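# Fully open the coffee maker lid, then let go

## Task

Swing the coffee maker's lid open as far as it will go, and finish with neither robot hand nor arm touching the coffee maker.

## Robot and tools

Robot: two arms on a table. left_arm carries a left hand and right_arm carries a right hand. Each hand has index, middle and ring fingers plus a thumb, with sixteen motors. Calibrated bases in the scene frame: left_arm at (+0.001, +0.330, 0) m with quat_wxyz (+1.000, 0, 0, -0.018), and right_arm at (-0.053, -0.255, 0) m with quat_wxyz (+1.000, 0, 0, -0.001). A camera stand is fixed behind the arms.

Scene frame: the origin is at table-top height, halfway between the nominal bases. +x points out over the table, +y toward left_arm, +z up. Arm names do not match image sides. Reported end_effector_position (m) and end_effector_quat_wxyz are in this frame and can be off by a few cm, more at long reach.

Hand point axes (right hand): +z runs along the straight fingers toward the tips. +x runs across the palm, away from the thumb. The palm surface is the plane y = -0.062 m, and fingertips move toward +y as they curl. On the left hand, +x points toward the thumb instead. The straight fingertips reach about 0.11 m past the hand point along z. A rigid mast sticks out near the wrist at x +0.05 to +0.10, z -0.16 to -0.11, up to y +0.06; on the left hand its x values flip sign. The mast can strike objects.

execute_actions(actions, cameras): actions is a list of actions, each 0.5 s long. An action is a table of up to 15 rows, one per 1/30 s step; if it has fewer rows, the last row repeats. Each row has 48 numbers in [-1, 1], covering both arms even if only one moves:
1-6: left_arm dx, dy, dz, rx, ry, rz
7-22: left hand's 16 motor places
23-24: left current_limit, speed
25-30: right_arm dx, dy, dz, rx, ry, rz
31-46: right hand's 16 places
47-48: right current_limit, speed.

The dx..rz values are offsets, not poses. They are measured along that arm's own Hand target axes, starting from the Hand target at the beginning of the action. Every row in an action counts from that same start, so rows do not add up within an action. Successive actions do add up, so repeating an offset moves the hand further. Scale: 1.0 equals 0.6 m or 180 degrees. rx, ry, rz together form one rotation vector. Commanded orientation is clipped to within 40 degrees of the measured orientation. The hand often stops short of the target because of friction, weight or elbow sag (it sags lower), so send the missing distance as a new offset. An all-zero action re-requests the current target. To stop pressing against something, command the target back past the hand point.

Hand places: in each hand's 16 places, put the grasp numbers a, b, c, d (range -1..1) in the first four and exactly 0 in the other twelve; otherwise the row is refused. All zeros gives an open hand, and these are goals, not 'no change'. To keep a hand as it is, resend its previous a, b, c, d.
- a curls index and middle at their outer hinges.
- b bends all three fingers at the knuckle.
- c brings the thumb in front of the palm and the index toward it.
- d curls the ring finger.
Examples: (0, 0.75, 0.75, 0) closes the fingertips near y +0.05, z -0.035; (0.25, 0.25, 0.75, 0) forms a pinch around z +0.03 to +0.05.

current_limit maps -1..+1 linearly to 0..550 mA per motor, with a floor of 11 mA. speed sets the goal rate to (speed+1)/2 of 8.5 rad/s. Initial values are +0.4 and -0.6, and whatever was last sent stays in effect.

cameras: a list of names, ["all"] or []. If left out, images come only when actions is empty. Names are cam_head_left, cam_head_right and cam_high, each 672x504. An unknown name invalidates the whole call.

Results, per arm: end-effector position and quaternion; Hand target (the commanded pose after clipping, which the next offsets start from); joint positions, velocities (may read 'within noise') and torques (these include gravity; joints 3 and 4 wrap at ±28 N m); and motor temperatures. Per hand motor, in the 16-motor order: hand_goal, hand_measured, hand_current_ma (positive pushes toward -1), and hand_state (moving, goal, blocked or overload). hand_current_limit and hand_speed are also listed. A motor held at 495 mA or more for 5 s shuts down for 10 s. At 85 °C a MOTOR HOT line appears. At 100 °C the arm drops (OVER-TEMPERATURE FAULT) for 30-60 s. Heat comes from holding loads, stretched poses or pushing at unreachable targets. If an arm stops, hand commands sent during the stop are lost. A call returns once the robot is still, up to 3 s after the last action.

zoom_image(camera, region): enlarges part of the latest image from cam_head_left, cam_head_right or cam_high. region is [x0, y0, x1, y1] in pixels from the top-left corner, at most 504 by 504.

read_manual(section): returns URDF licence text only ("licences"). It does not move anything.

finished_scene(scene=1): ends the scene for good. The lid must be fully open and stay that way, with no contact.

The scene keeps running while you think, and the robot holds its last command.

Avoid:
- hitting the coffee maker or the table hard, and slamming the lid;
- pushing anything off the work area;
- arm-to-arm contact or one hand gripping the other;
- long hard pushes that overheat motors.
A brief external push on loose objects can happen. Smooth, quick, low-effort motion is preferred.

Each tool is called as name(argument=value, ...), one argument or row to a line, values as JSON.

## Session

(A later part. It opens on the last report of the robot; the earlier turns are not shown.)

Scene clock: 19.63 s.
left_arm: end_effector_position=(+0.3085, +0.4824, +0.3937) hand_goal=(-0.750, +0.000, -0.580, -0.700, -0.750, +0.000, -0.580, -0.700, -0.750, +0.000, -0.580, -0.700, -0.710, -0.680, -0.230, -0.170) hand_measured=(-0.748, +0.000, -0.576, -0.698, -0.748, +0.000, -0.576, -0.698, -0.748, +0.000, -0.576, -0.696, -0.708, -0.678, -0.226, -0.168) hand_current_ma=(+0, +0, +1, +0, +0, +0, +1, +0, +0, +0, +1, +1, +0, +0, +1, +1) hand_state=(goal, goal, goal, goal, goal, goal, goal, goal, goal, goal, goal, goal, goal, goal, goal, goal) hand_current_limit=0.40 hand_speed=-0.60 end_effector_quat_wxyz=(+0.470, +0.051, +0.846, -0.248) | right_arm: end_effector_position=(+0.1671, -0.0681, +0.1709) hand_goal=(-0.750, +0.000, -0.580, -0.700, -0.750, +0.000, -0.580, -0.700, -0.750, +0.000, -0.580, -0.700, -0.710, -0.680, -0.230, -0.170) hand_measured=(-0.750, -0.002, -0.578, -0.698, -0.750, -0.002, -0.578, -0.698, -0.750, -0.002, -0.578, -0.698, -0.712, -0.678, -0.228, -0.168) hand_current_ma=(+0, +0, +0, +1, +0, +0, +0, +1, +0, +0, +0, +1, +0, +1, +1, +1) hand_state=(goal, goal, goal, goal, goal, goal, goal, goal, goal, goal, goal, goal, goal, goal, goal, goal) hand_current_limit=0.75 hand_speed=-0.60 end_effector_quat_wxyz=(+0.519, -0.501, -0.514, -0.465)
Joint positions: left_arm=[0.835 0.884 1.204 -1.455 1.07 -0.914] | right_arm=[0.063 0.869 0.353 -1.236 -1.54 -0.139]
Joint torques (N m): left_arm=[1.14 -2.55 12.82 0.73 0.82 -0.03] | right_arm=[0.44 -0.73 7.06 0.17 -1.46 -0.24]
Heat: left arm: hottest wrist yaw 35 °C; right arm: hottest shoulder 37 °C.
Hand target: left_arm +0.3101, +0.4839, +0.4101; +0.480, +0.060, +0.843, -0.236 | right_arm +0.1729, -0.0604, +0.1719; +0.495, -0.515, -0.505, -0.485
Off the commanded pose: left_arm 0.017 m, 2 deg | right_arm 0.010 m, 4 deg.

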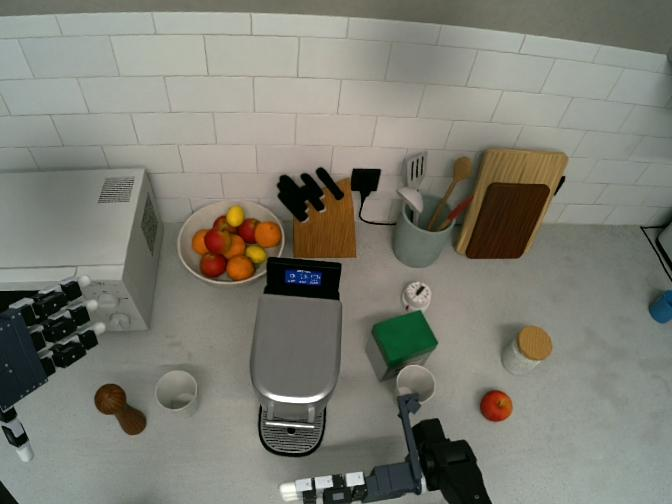

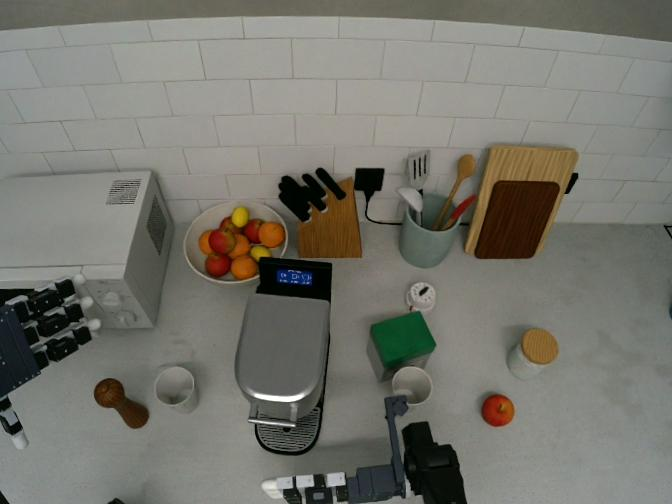

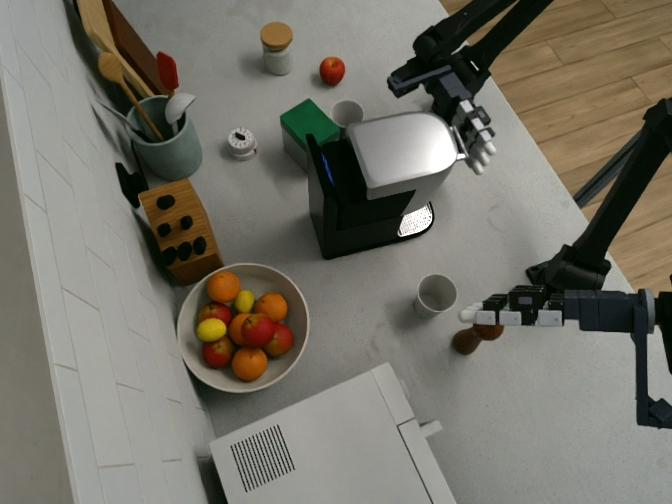

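execute_actions(
  actions=[
    [[0,0,0,0,0,0,0,0,0,0,0,0,0,0,0,0,0,0,0,0,0,0,0.4,-0.6,-0.013,0.03,0,0,0,0,0,0,0.2,0,0,0,0,0,0,0,0,0,0,0,0,0,0.75,-0.6],[0,0,0,0,0,0,0,0,0,0,0,0,0,0,0,0,0,0,0,0,0,0,0.4,-0.6,-0.013,0.03,0,0,0,0,0,0,0.2,0,0,0,0,0,0,0,0,0,0,0,0,0,0.75,-0.6],[0,0,0,0,0,0,0,0,0,0,0,0,0,0,0,0,0,0,0,0,0,0,0.4,-0.6,-0.013,0.03,0,0,0,0,0,0,0.2,0,0,0,0,0,0,0,0,0,0,0,0,0,0.75,-0.6],[0,0,0,0,0,0,0,0,0,0,0,0,0,0,0,0,0,0,0,0,0,0,0.4,-0.6,-0.013,0.07,0,0,0,0,0,0,0.2,0,0,0,0,0,0,0,0,0,0,0,0,0,0.75,-0.6]],
  ],
  cameras=["all"],
)

zoom_image(
  camera="cam_head_left",
  region=[240, 384, 360, 504],
)

zoom_image(
  camera="cam_high",
  region=[400, 60, 540, 220],
)

Scene clock: 21.33 s.
left_arm: end_effector_position=(+0.3085, +0.4824, +0.3937) hand_goal=(-0.750, +0.000, -0.580, -0.700, -0.750, +0.000, -0.580, -0.700, -0.750, +0.000, -0.580, -0.700, -0.710, -0.680, -0.230, -0.170) hand_measured=(-0.748, +0.000, -0.576, -0.698, -0.748, +0.000, -0.576, -0.698, -0.748, +0.000, -0.576, -0.696, -0.708, -0.678, -0.226, -0.168) hand_current_ma=(+0, +0, +1, +0, +0, +0, +1, +0, +0, +0, +1, +1, +0, +0, +1, +1) hand_state=(goal, goal, goal, goal, goal, goal, goal, goal, goal, goal, goal, goal, goal, goal, goal, goal) hand_current_limit=0.40 hand_speed=-0.60 end_effector_quat_wxyz=(+0.470, +0.051, +0.846, -0.248) | right_arm: end_effector_position=(+0.2014, -0.0659, +0.1524) hand_goal=(-0.680, +0.000, -0.470, -0.700, -0.750, +0.000, -0.580, -0.760, -0.800, +0.000, -0.580, -0.700, -0.370, -0.680, -0.180, -0.140) hand_measured=(-0.682, -0.002, -0.472, -0.698, -0.750, -0.002, -0.578, -0.758, -0.798, -0.002, -0.578, -0.698, -0.378, -0.678, -0.182, -0.142) hand_current_ma=(-1, +0, -1, +1, +0, +0, +0, +1, +1, +0, +0, +1, -5, +1, -1, -1) hand_state=(goal, goal, goal, goal, goal, goal, goal, goal, goal, goal, goal, goal, goal, goal, goal, goal) hand_current_limit=0.75 hand_speed=-0.60 end_effector_quat_wxyz=(+0.521, -0.502, -0.511, -0.464)
Joint positions: left_arm=[0.835 0.884 1.204 -1.455 1.07 -0.914] | right_arm=[0.063 1.056 0.387 -1.062 -1.543 -0.112]
Joint torques (N m): left_arm=[1.38 -2.43 12.79 0.75 0.84 -0.02] | right_arm=[0.26 -2.61 8.83 0.2 -1.47 -0.11]
Heat: left arm: hottest wrist yaw 35 °C; right arm: hottest shoulder 37 °C.
Hand target: left_arm +0.3101, +0.4839, +0.4101; +0.480, +0.060, +0.843, -0.236 | right_arm +0.2147, -0.0607, +0.1633; +0.495, -0.515, -0.505, -0.485
Off the commanded pose: left_arm 0.017 m, 2 deg | right_arm 0.018 m, 4 deg.

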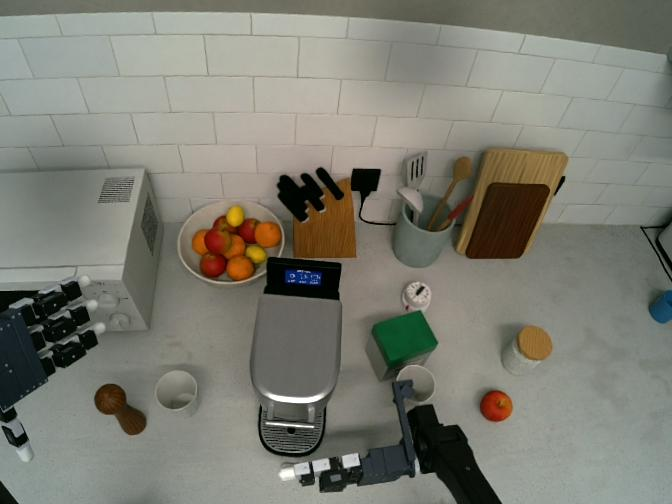

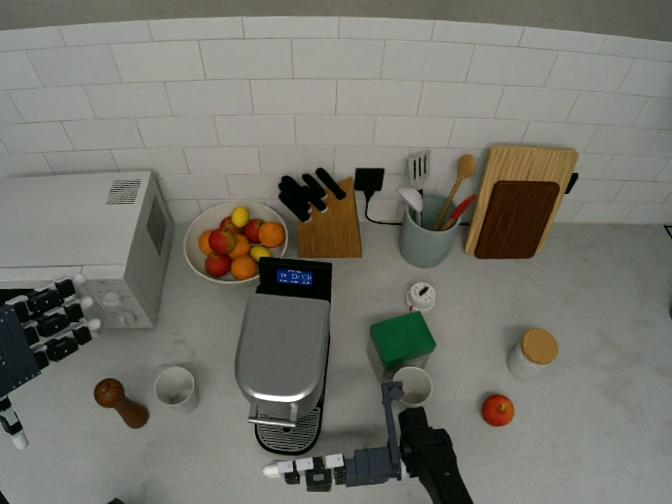

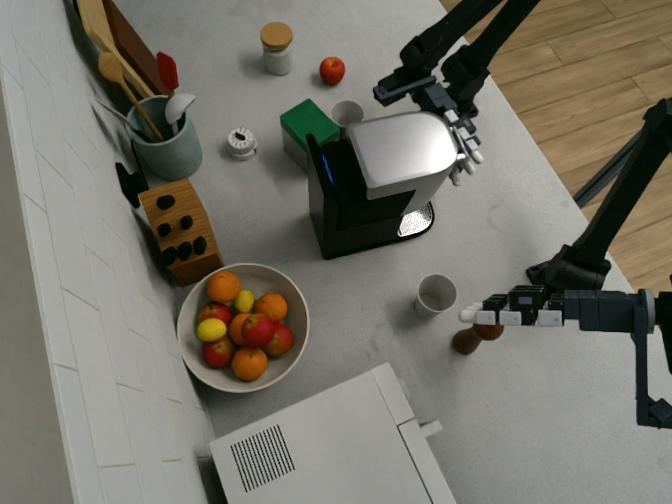

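Scaled by 4.200 from the camera's 672x504 image, which has a finer 960x720 frame.

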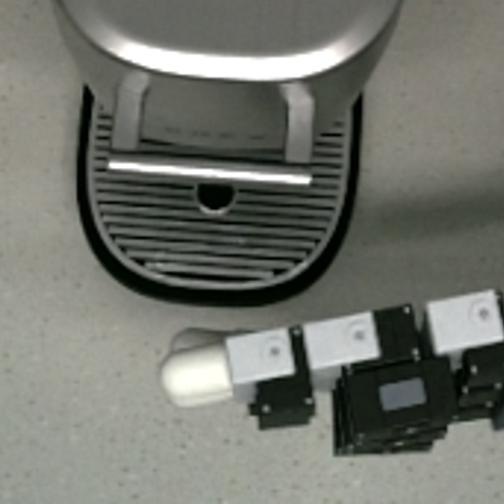

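Scaled by 3.150 from the camera's 672x504 image, which has a finer 960x720 frame.

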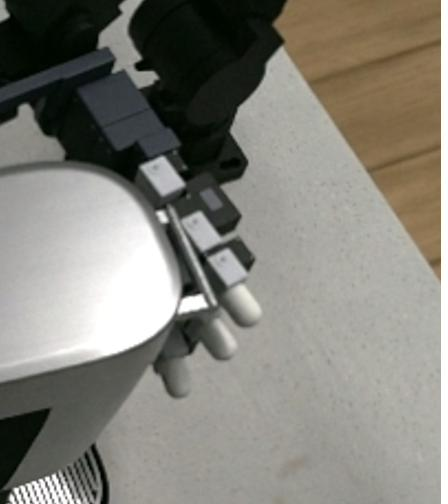

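execute_actions(
  actions=[
    [[0,0,0,0,0,0,0,0,0,0,0,0,0,0,0,0,0,0,0,0,0,0,0.4,-0.6,0.02,0.03,0,0,0,0,0,0,0.2,0,0,0,0,0,0,0,0,0,0,0,0,0,0.75,-0.6],[0,0,0,0,0,0,0,0,0,0,0,0,0,0,0,0,0,0,0,0,0,0,0.4,-0.6,0.02,0.03,0,0,0,0,0,0,0.2,0,0,0,0,0,0,0,0,0,0,0,0,0,0.75,-0.6],[0,0,0,0,0,0,0,0,0,0,0,0,0,0,0,0,0,0,0,0,0,0,0.4,-0.6,0.02,0.03,0,0,0,0,0,0,0.2,0,0,0,0,0,0,0,0,0,0,0,0,0,0.75,-0.6],[0,0,0,0,0,0,0,0,0,0,0,0,0,0,0,0,0,0,0,0,0,0,0.4,-0.6,0.02,0.075,0,0,0,0,0,0,0.2,0,0,0,0,0,0,0,0,0,0,0,0,0,0.75,-0.6]],
  ],
  cameras=["all"],
)

zoom_image(
  camera="cam_head_left",
  region=[240, 384, 360, 504],
)

zoom_image(
  camera="cam_high",
  region=[400, 60, 540, 220],
)

zoom_image(
  camera="cam_head_right",
  region=[220, 384, 340, 504],
)

Scene clock: 22.70 s.
left_arm: end_effector_position=(+0.3085, +0.4824, +0.3937) hand_goal=(-0.750, +0.000, -0.580, -0.700, -0.750, +0.000, -0.580, -0.700, -0.750, +0.000, -0.580, -0.700, -0.710, -0.680, -0.230, -0.170) hand_measured=(-0.748, +0.000, -0.576, -0.698, -0.748, +0.000, -0.576, -0.698, -0.748, +0.000, -0.576, -0.696, -0.708, -0.678, -0.226, -0.168) hand_current_ma=(+0, +0, +1, +0, +0, +0, +1, +0, +0, +0, +1, +1, +0, +0, +1, +1) hand_state=(goal, goal, goal, goal, goal, goal, goal, goal, goal, goal, goal, goal, goal, goal, goal, goal) hand_current_limit=0.40 hand_speed=-0.60 end_effector_quat_wxyz=(+0.470, +0.051, +0.846, -0.248) | right_arm: end_effector_position=(+0.2461, -0.0634, +0.1637) hand_goal=(-0.680, +0.000, -0.470, -0.700, -0.750, +0.000, -0.580, -0.760, -0.800, +0.000, -0.580, -0.700, -0.370, -0.680, -0.180, -0.140) hand_measured=(-0.682, -0.002, -0.472, -0.698, -0.750, -0.002, -0.578, -0.758, -0.798, -0.002, -0.578, -0.698, -0.378, -0.678, -0.182, -0.142) hand_current_ma=(+0, +0, -1, +1, +0, +0, +0, +1, +1, +0, +0, +1, -4, +1, -1, -1) hand_state=(goal, goal, goal, goal, goal, goal, goal, goal, goal, goal, goal, goal, goal, goal, goal, goal) hand_current_limit=0.75 hand_speed=-0.60 end_effector_quat_wxyz=(+0.520, -0.503, -0.511, -0.464)
Joint positions: left_arm=[0.835 0.884 1.204 -1.455 1.07 -0.914] | right_arm=[0.063 1.16 0.495 -0.996 -1.542 -0.041]
Joint torques (N m): left_arm=[1.08 -2.55 12.79 0.75 0.82 -0.03] | right_arm=[-0.15 -4.48 8.91 0.25 -1.29 -0.1]
Heat: left arm: hottest wrist yaw 35 °C; right arm: hottest shoulder 37 °C.
Hand target: left_arm +0.3101, +0.4839, +0.4101; +0.480, +0.060, +0.843, -0.236 | right_arm +0.2600, -0.0603, +0.1744; +0.495, -0.515, -0.505, -0.485
Off the commanded pose: left_arm 0.017 m, 2 deg | right_arm 0.018 m, 4 deg.

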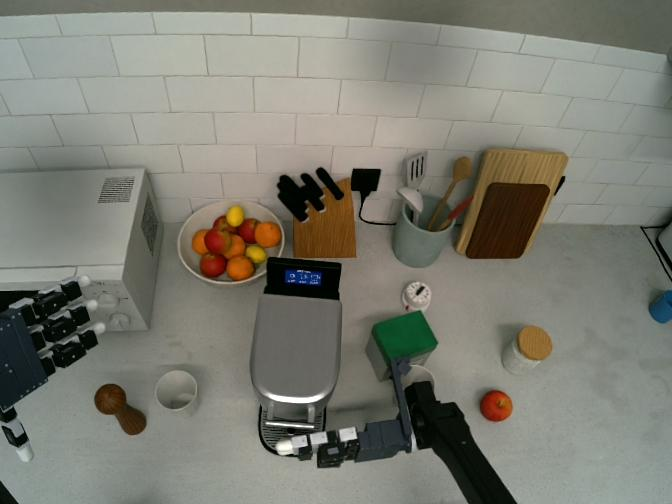

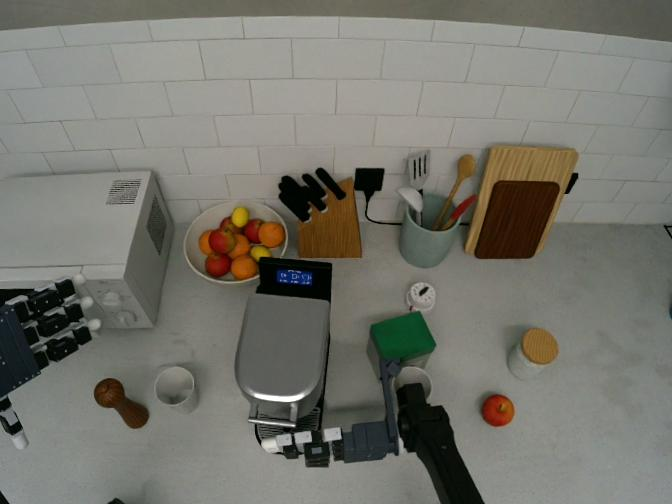

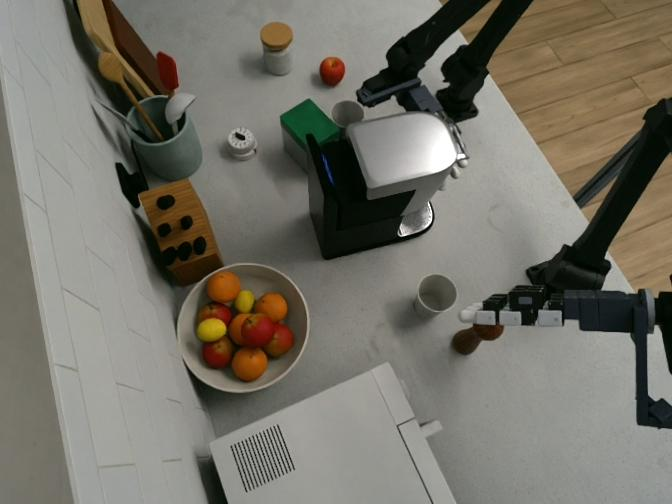

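Scaled by 4.200 from the camera's 672x504 image, which has a finer 960x720 frame.

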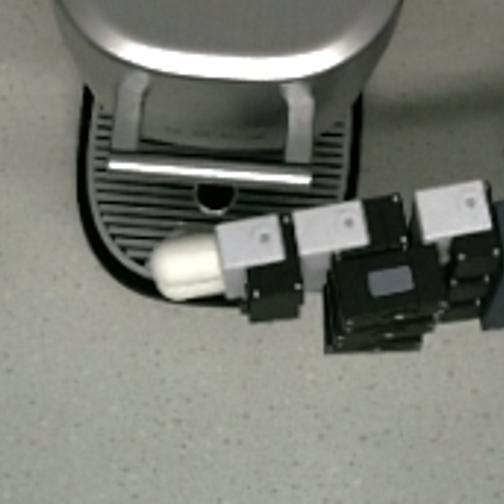

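Scaled by 3.150 from the camera's 672x504 image, which has a finer 960x720 frame.

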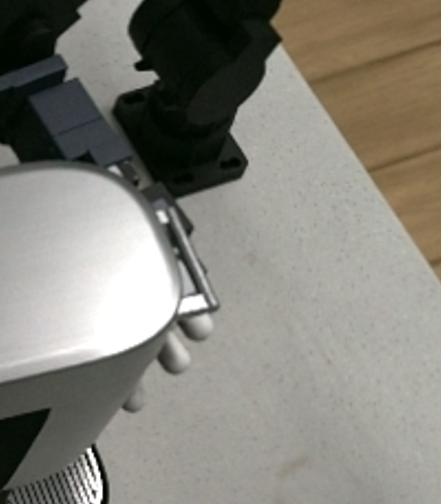

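Scaled by 4.200 from the camera's 672x504 image, which has a finer 960x720 frame.

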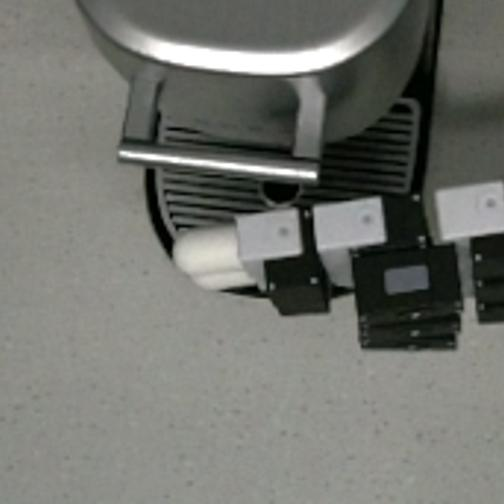

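execute_actions(
  actions=[
    [[0,0,0,0,0,0,0,0,0,0,0,0,0,0,0,0,0,0,0,0,0,0,0.4,-0.6,0,0.02,0,0,0,0,0,0,0.2,0,0,0,0,0,0,0,0,0,0,0,0,0,0.75,-0.6],[0,0,0,0,0,0,0,0,0,0,0,0,0,0,0,0,0,0,0,0,0,0,0.4,-0.6,0,0.02,0,0,0,0,0,0,0.2,0,0,0,0,0,0,0,0,0,0,0,0,0,0.75,-0.6],[0,0,0,0,0,0,0,0,0,0,0,0,0,0,0,0,0,0,0,0,0,0,0.4,-0.6,0,0.038,0,0,0,0,0,0,0.2,0,0,0,0,0,0,0,0,0,0,0,0,0,0.75,-0.6]],
    [[0,0,0,0,0,0,0,0,0,0,0,0,0,0,0,0,0,0,0,0,0,0,0.4,-0.6,0.025,0,0,0,0,0,0,0,0.2,0,0,0,0,0,0,0,0,0,0,0,0,0,0.75,-0.6]],
  ],
  cameras=["all"],
)

zoom_image(
  camera="cam_head_left",
  region=[240, 384, 360, 504],
)

zoom_image(
  camera="cam_high",
  region=[400, 60, 540, 220],
)

zoom_image(
  camera="cam_head_right",
  region=[220, 384, 340, 504],
)

Scene clock: 24.60 s.
left_arm: end_effector_position=(+0.3085, +0.4824, +0.3937) hand_goal=(-0.750, +0.000, -0.580, -0.700, -0.750, +0.000, -0.580, -0.700, -0.750, +0.000, -0.580, -0.700, -0.710, -0.680, -0.230, -0.170) hand_measured=(-0.748, +0.000, -0.576, -0.698, -0.748, +0.000, -0.576, -0.698, -0.748, +0.000, -0.576, -0.696, -0.708, -0.678, -0.226, -0.168) hand_current_ma=(+0, +0, +1, +0, +0, +0, +1, +0, +0, +0, +1, +1, +0, +0, +1, +1) hand_state=(goal, goal, goal, goal, goal, goal, goal, goal, goal, goal, goal, goal, goal, goal, goal, goal) hand_current_limit=0.40 hand_speed=-0.60 end_effector_quat_wxyz=(+0.470, +0.051, +0.846, -0.248) | right_arm: end_effector_position=(+0.2713, -0.0623, +0.1716) hand_goal=(-0.680, +0.000, -0.470, -0.700, -0.750, +0.000, -0.580, -0.760, -0.800, +0.000, -0.580, -0.700, -0.370, -0.680, -0.180, -0.140) hand_measured=(-0.682, -0.002, -0.472, -0.698, -0.750, -0.002, -0.578, -0.758, -0.798, -0.002, -0.578, -0.698, -0.378, -0.678, -0.182, -0.142) hand_current_ma=(+0, +0, -1, +1, +0, +0, +0, +1, +1, +0, +0, +1, -4, +1, -1, -1) hand_state=(goal, goal, goal, goal, goal, goal, goal, goal, goal, goal, goal, goal, goal, goal, goal, goal) hand_current_limit=0.75 hand_speed=-0.60 end_effector_quat_wxyz=(+0.523, -0.510, -0.506, -0.458)
Joint positions: left_arm=[0.835 0.884 1.204 -1.455 1.07 -0.914] | right_arm=[0.063 1.188 0.551 -0.911 -1.537 0.092]
Joint torques (N m): left_arm=[1.14 -2.32 12.81 0.68 0.82 -0.02] | right_arm=[-0.21 -7.3 8.95 0.44 -1.25 -0.13]
Heat: left arm: hottest wrist yaw 35 °C; right arm: hottest shoulder 37 °C.
Hand target: left_arm +0.3101, +0.4839, +0.4101; +0.480, +0.060, +0.843, -0.236 | right_arm +0.2830, -0.0597, +0.1890; +0.495, -0.515, -0.505, -0.485
Off the commanded pose: left_arm 0.017 m, 2 deg | right_arm 0.021 m, 4 deg.

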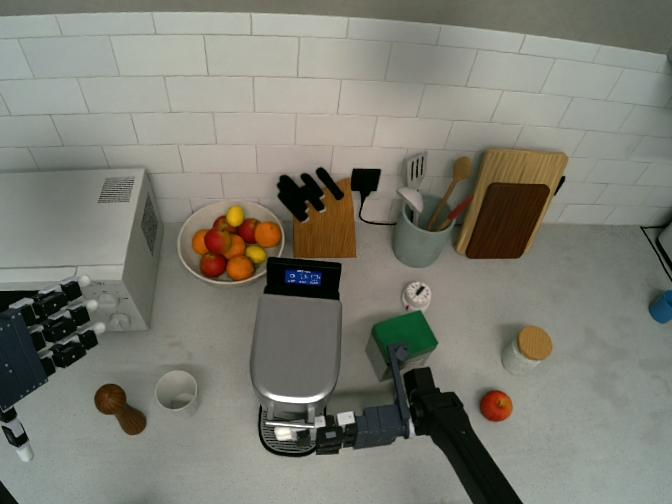

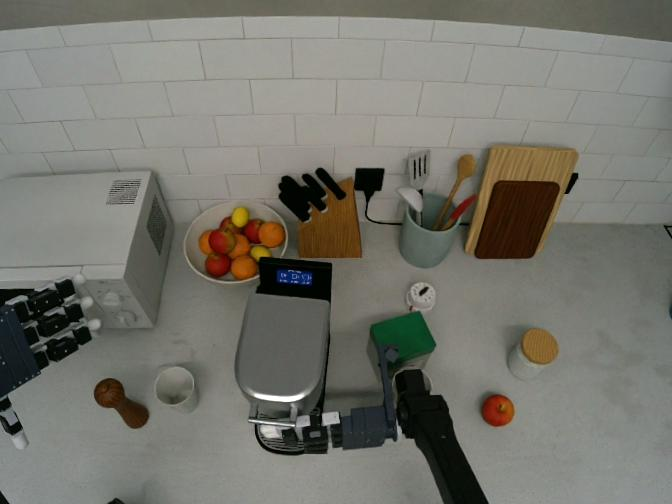

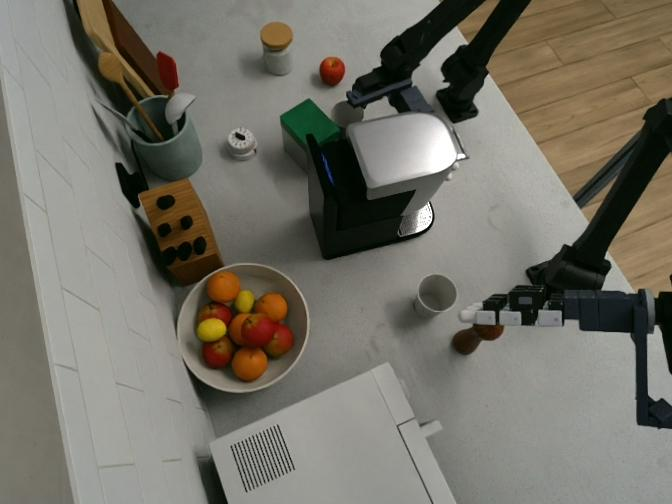

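Scaled by 4.200 from the camera's 672x504 image, which has a finer 960x720 frame.

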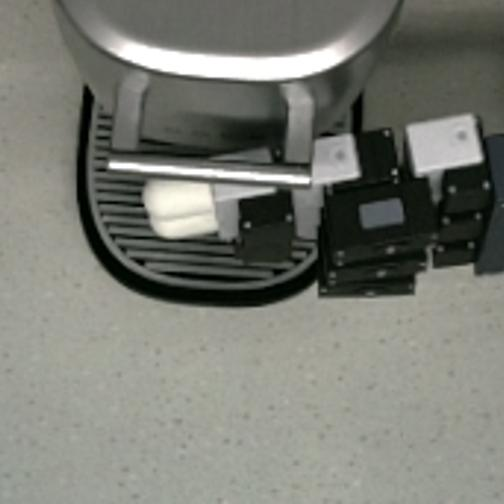

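Scaled by 3.150 from the camera's 672x504 image, which has a finer 960x720 frame.

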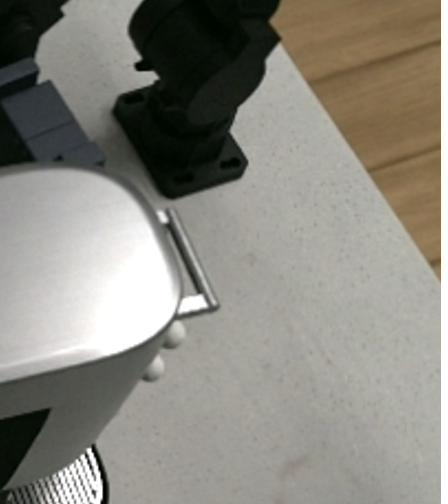

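Scaled by 4.200 from the camera's 672x504 image, which has a finer 960x720 frame.

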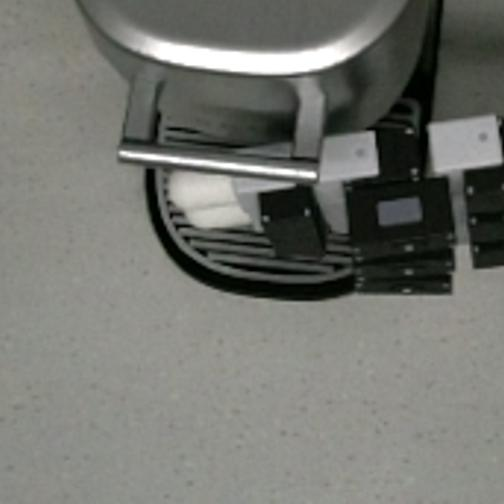

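execute_actions(
  actions=[
    [[0,0,0,0,0,0,0,0,0,0,0,0,0,0,0,0,0,0,0,0,0,0,0.4,-0.6,0.02,0,0,0,0,0,0,0,0.2,0,0,0,0,0,0,0,0,0,0,0,0,0,0.75,-0.6],[0,0,0,0,0,0,0,0,0,0,0,0,0,0,0,0,0,0,0,0,0,0,0.4,-0.6,0.02,0,0,0,0,0,0,0,0.2,0,0,0,0,0,0,0,0,0,0,0,0,0,0.75,-0.6],[0,0,0,0,0,0,0,0,0,0,0,0,0,0,0,0,0,0,0,0,0,0,0.4,-0.6,0.02,0,0,0,0,0,0,0,0.2,0,0,0,0,0,0,0,0,0,0,0,0,0,0.75,-0.6],[0,0,0,0,0,0,0,0,0,0,0,0,0,0,0,0,0,0,0,0,0,0,0.4,-0.6,0.042,0,0,0,0,0,0,0,0.2,0,0,0,0,0,0,0,0,0,0,0,0,0,0.75,-0.6]],
  ],
  cameras=["all"],
)

zoom_image(
  camera="cam_head_left",
  region=[240, 384, 360, 504],
)

zoom_image(
  camera="cam_high",
  region=[400, 60, 540, 220],
)

Scene clock: 25.97 s.
left_arm: end_effector_position=(+0.3085, +0.4824, +0.3937) hand_goal=(-0.750, +0.000, -0.580, -0.700, -0.750, +0.000, -0.580, -0.700, -0.750, +0.000, -0.580, -0.700, -0.710, -0.680, -0.230, -0.170) hand_measured=(-0.748, +0.000, -0.576, -0.698, -0.748, +0.000, -0.576, -0.698, -0.748, +0.000, -0.576, -0.696, -0.708, -0.678, -0.226, -0.168) hand_current_ma=(+0, +0, +1, +0, +0, +0, +1, +0, +0, +0, +1, +1, +0, +0, +1, +1) hand_state=(goal, goal, goal, goal, goal, goal, goal, goal, goal, goal, goal, goal, goal, goal, goal, goal) hand_current_limit=0.40 hand_speed=-0.60 end_effector_quat_wxyz=(+0.470, +0.051, +0.846, -0.248) | right_arm: end_effector_position=(+0.2736, -0.0627, +0.1966) hand_goal=(-0.680, +0.000, -0.470, -0.700, -0.750, +0.000, -0.580, -0.760, -0.800, +0.000, -0.580, -0.700, -0.370, -0.680, -0.180, -0.140) hand_measured=(-0.682, -0.002, -0.472, -0.698, -0.750, -0.002, -0.578, -0.758, -0.798, -0.002, -0.578, -0.698, -0.378, -0.678, -0.182, -0.142) hand_current_ma=(+0, +0, -1, +1, +0, +0, +0, +1, +1, +0, +0, +1, -4, +1, -1, -1) hand_state=(goal, goal, goal, goal, goal, goal, goal, goal, goal, goal, goal, goal, goal, goal, goal, goal) hand_current_limit=0.75 hand_speed=-0.60 end_effector_quat_wxyz=(+0.519, -0.512, -0.507, -0.459)
Joint positions: left_arm=[0.835 0.884 1.204 -1.455 1.07 -0.914] | right_arm=[0.063 1.114 0.577 -0.903 -1.532 0.197]
Joint torques (N m): left_arm=[1.26 -2.32 12.81 0.7 0.83 -0.02] | right_arm=[-0.03 -6.3 9.59 0.58 -1.23 -0.07]
Heat: left arm: hottest wrist yaw 35 °C; right arm: hottest shoulder 37 °C.
Hand target: left_arm +0.3101, +0.4839, +0.4101; +0.480, +0.060, +0.843, -0.236 | right_arm +0.2836, -0.0587, +0.2142; +0.495, -0.515, -0.505, -0.485
Off the commanded pose: left_arm 0.017 m, 2 deg | right_arm 0.021 m, 4 deg.

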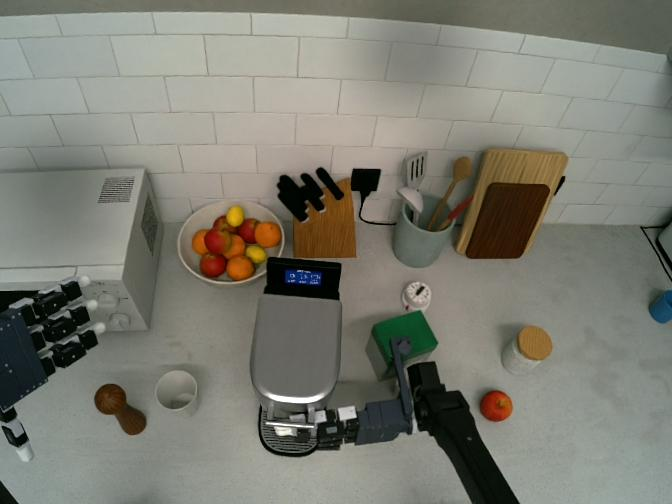

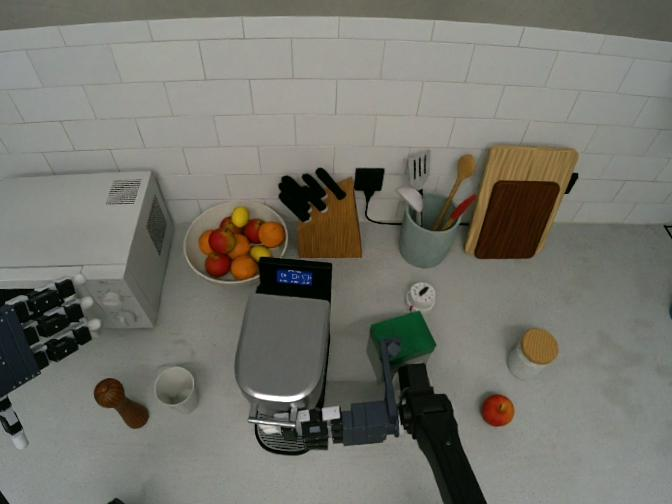

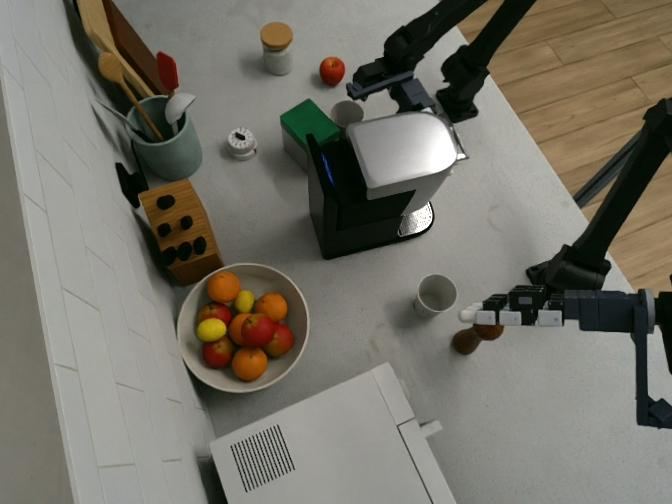

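Scaled by 4.200 from the camera's 672x504 image, which has a finer 960x720 frame.

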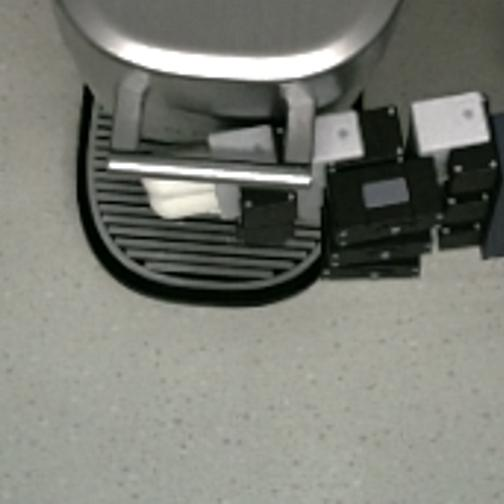

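Scaled by 3.150 from the camera's 672x504 image, which has a finer 960x720 frame.

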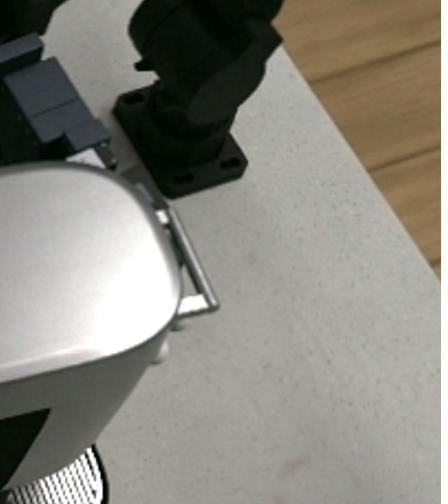

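execute_actions(
  actions=[
    [[0,0,0,0,0,0,0,0,0,0,0,0,0,0,0,0,0,0,0,0,0,0,0.4,-0.6,0.02,0,0,0,0,0,0,0,0.2,0,0,0,0,0,0,0,0,0,0,0,0,0,0.75,-0.6],[0,0,0,0,0,0,0,0,0,0,0,0,0,0,0,0,0,0,0,0,0,0,0.4,-0.6,0.02,0,0,0,0,0,0,0,0.2,0,0,0,0,0,0,0,0,0,0,0,0,0,0.75,-0.6],[0,0,0,0,0,0,0,0,0,0,0,0,0,0,0,0,0,0,0,0,0,0,0.4,-0.6,0.02,0,0,0,0,0,0,0,0.2,0,0,0,0,0,0,0,0,0,0,0,0,0,0.75,-0.6],[0,0,0,0,0,0,0,0,0,0,0,0,0,0,0,0,0,0,0,0,0,0,0.4,-0.6,0.042,0,0,0,0,0,0,0,0.2,0,0,0,0,0,0,0,0,0,0,0,0,0,0.75,-0.6]],
  ],
  cameras=["all"],
)

zoom_image(
  camera="cam_head_left",
  region=[240, 384, 360, 504],
)

zoom_image(
  camera="cam_high",
  region=[400, 60, 540, 220],
)

Scene clock: 27.33 s.
left_arm: end_effector_position=(+0.3085, +0.4824, +0.3937) hand_goal=(-0.750, +0.000, -0.580, -0.700, -0.750, +0.000, -0.580, -0.700, -0.750, +0.000, -0.580, -0.700, -0.710, -0.680, -0.230, -0.170) hand_measured=(-0.748, +0.000, -0.576, -0.698, -0.748, +0.000, -0.576, -0.698, -0.748, +0.000, -0.576, -0.696, -0.708, -0.678, -0.226, -0.168) hand_current_ma=(+0, +0, +1, +0, +0, +0, +1, +0, +0, +0, +1, +1, +0, +0, +1, +1) hand_state=(goal, goal, goal, goal, goal, goal, goal, goal, goal, goal, goal, goal, goal, goal, goal, goal) hand_current_limit=0.40 hand_speed=-0.60 end_effector_quat_wxyz=(+0.470, +0.051, +0.846, -0.248) | right_arm: end_effector_position=(+0.2726, -0.0622, +0.2152) hand_goal=(-0.680, +0.000, -0.470, -0.700, -0.750, +0.000, -0.580, -0.760, -0.800, +0.000, -0.580, -0.700, -0.370, -0.680, -0.180, -0.140) hand_measured=(-0.690, -0.006, -0.474, -0.700, -0.750, -0.002, -0.578, -0.758, -0.808, -0.006, -0.580, -0.698, -0.378, -0.678, -0.182, -0.142) hand_current_ma=(-7, -2, -1, +0, +0, +0, +0, +1, -6, -2, +0, +1, -4, +1, -1, -1) hand_state=(goal, goal, goal, goal, goal, goal, goal, goal, goal, goal, goal, goal, goal, goal, goal, goal) hand_current_limit=0.75 hand_speed=-0.60 end_effector_quat_wxyz=(+0.520, -0.517, -0.505, -0.455)
Joint positions: left_arm=[0.835 0.884 1.204 -1.455 1.07 -0.914] | right_arm=[0.067 1.052 0.595 -0.882 -1.524 0.311]
Joint torques (N m): left_arm=[1.26 -2.2 12.81 0.72 0.84 -0.03] | right_arm=[0.38 -6.18 10.55 0.91 -1.34 -0.02]
Heat: left arm: hottest wrist yaw 35 °C; right arm: hottest shoulder 37 °C.
Hand target: left_arm +0.3101, +0.4839, +0.4101; +0.480, +0.060, +0.843, -0.236 | right_arm +0.2840, -0.0576, +0.2393; +0.495, -0.515, -0.505, -0.485
Off the commanded pose: left_arm 0.017 m, 2 deg | right_arm 0.027 m, 5 deg.

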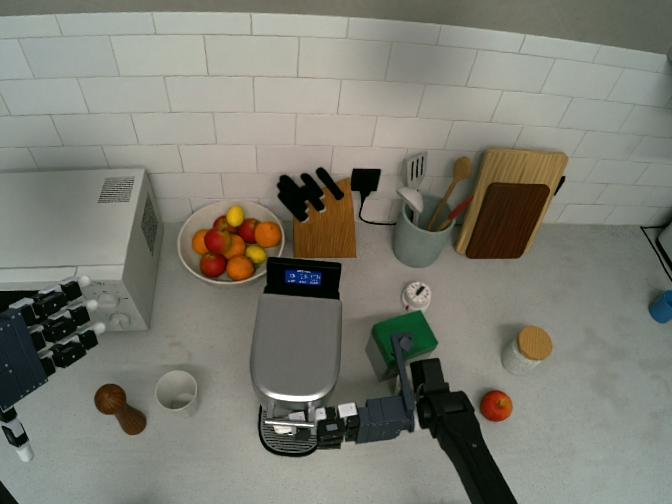

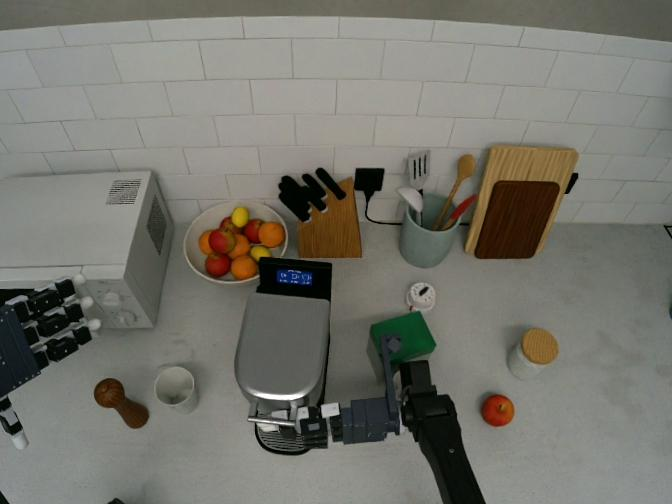

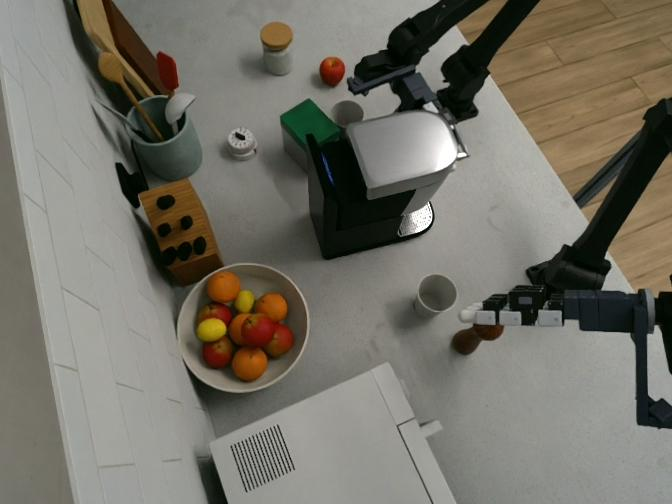

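Scaled by 4.200 from the camera's 672x504 image, which has a finer 960x720 frame.

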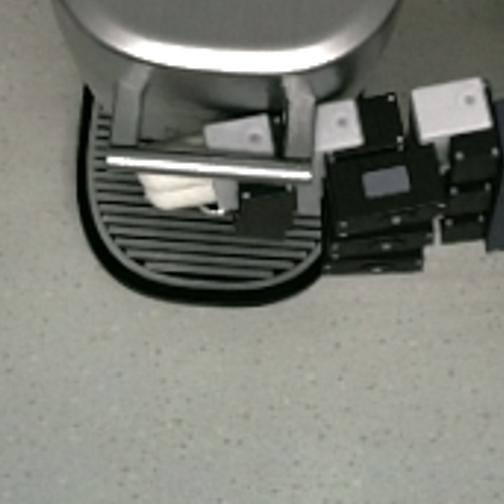

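Scaled by 3.150 from the camera's 672x504 image, which has a finer 960x720 frame.

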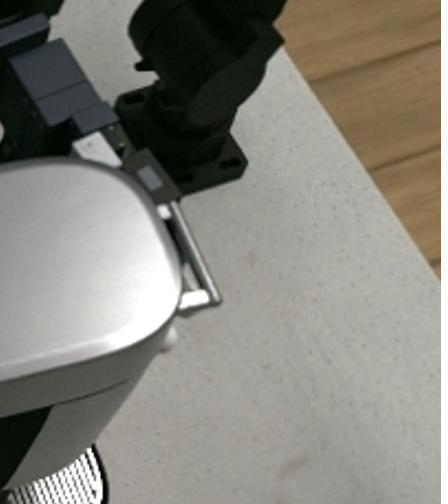

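execute_actions(
  actions=[
    [[0,0,0,0,0,0,0,0,0,0,0,0,0,0,0,0,0,0,0,0,0,0,0.4,-0.6,0.01,0,0,0,0,0,0,0,0,0,0,0,0,0,0,0,0,0,0,0,0,0,0.75,-0.6],[0,0,0,0,0,0,0,0,0,0,0,0,0,0,0,0,0,0,0,0,0,0,0.4,-0.6,0.01,0,0,0,0,0,0,0,0,0,0,0,0,0,0,0,0,0,0,0,0,0,0.75,-0.6],[0,0,0,0,0,0,0,0,0,0,0,0,0,0,0,0,0,0,0,0,0,0,0.4,-0.6,0.01,0,0,0,0,0,0,0,0,0,0,0,0,0,0,0,0,0,0,0,0,0,0.75,-0.6],[0,0,0,0,0,0,0,0,0,0,0,0,0,0,0,0,0,0,0,0,0,0,0.4,-0.6,0.025,0,0,0,0,0,0,0,0,0,0,0,0,0,0,0,0,0,0,0,0,0,0.75,-0.6]],
    [[0,0,0,0,0,0,0,0,0,0,0,0,0,0,0,0,0,0,0,0,0,0,0.4,-0.6,0.015,0,0,0,0,0,0,0,0,0,0,0,0,0,0,0,0,0,0,0,0,0,0.75,-0.6],[0,0,0,0,0,0,0,0,0,0,0,0,0,0,0,0,0,0,0,0,0,0,0.4,-0.6,0.015,0,0,0,0,0,0,0,0,0,0,0,0,0,0,0,0,0,0,0,0,0,0.75,-0.6],[0,0,0,0,0,0,0,0,0,0,0,0,0,0,0,0,0,0,0,0,0,0,0.4,-0.6,0.015,0,0,0,0,0,0,0,0,0,0,0,0,0,0,0,0,0,0,0,0,0,0.75,-0.6],[0,0,0,0,0,0,0,0,0,0,0,0,0,0,0,0,0,0,0,0,0,0,0.4,-0.6,0.03,0,0,0,0,0,0,0,0,0,0,0,0,0,0,0,0,0,0,0,0,0,0.75,-0.6]],
  ],
  cameras=["all"],
)

zoom_image(
  camera="cam_head_left",
  region=[230, 344, 390, 504],
)

zoom_image(
  camera="cam_high",
  region=[340, 60, 520, 240],
)

Scene clock: 29.27 s.
left_arm: end_effector_position=(+0.3085, +0.4824, +0.3937) hand_goal=(-0.750, +0.000, -0.580, -0.700, -0.750, +0.000, -0.580, -0.700, -0.750, +0.000, -0.580, -0.700, -0.710, -0.680, -0.230, -0.170) hand_measured=(-0.748, +0.000, -0.576, -0.698, -0.748, +0.000, -0.576, -0.698, -0.748, +0.000, -0.576, -0.696, -0.708, -0.678, -0.226, -0.168) hand_current_ma=(+0, +0, +1, +0, +0, +0, +1, +0, +0, +0, +1, +1, +0, +0, +1, +1) hand_state=(goal, goal, goal, goal, goal, goal, goal, goal, goal, goal, goal, goal, goal, goal, goal, goal) hand_current_limit=0.40 hand_speed=-0.60 end_effector_quat_wxyz=(+0.470, +0.051, +0.846, -0.248) | right_arm: end_effector_position=(+0.2729, -0.0597, +0.2486) hand_goal=(-0.750, +0.000, -0.580, -0.700, -0.750, +0.000, -0.580, -0.700, -0.750, +0.000, -0.580, -0.700, -0.710, -0.680, -0.230, -0.170) hand_measured=(-0.746, -0.006, -0.578, -0.700, -0.756, -0.004, -0.580, -0.702, -0.780, -0.006, -0.584, -0.698, -0.708, -0.678, -0.228, -0.168) hand_current_ma=(+1, -2, +1, +0, -2, -1, +0, +0, -39, -3, -1, +1, +1, +1, +1, +1) hand_state=(goal, goal, goal, goal, goal, goal, goal, goal, blocked, goal, goal, goal, goal, goal, goal, goal) hand_current_limit=0.75 hand_speed=-0.60 end_effector_quat_wxyz=(+0.516, -0.515, -0.509, -0.458)
Joint positions: left_arm=[0.835 0.884 1.204 -1.455 1.07 -0.914] | right_arm=[0.078 0.966 0.624 -0.807 -1.517 0.489]
Joint torques (N m): left_arm=[1.32 -2.43 12.83 0.73 0.83 -0.03] | right_arm=[0.03 -5.07 11.33 1.22 -1 0.09]
Heat: left arm: hottest wrist yaw 35 °C; right arm: hottest elbow 38 °C.
Hand target: left_arm +0.3101, +0.4839, +0.4101; +0.480, +0.060, +0.843, -0.236 | right_arm +0.2847, -0.0562, +0.2724; +0.495, -0.515, -0.505, -0.485
Off the commanded pose: left_arm 0.017 m, 2 deg | right_arm 0.027 m, 4 deg.

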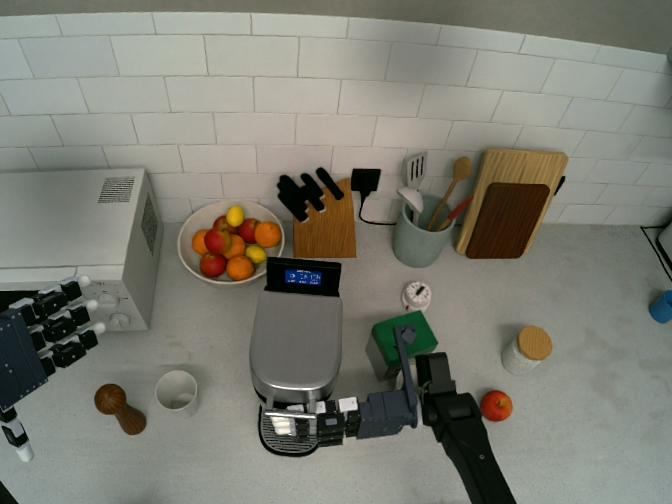

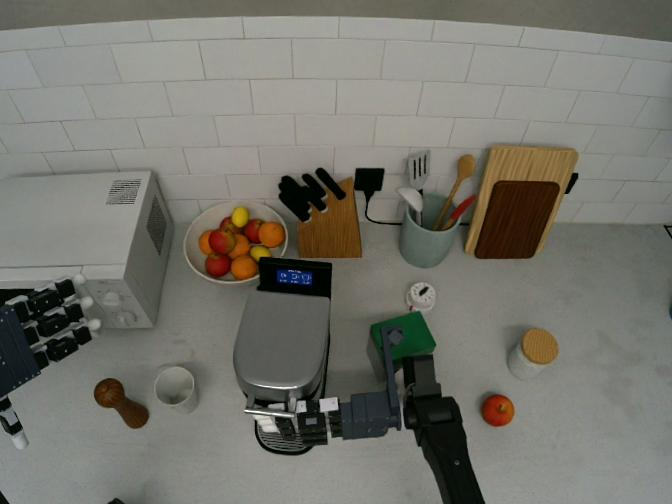

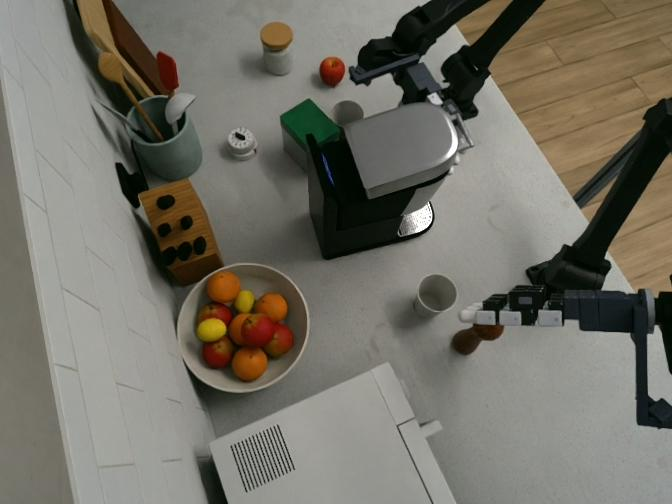

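Scaled by 3.150 from the camera's 672x504 image, which has a finer 960x720 frame.

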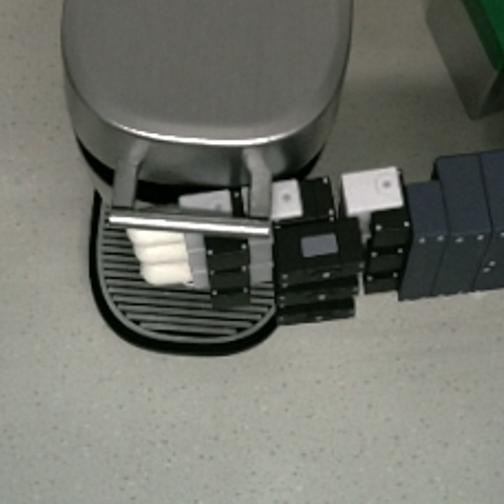

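Scaled by 2.800 from the camera's 672x504 image, which has a finer 960x720 frame.

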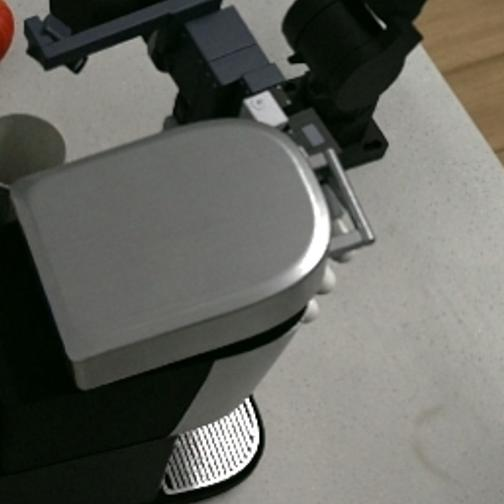

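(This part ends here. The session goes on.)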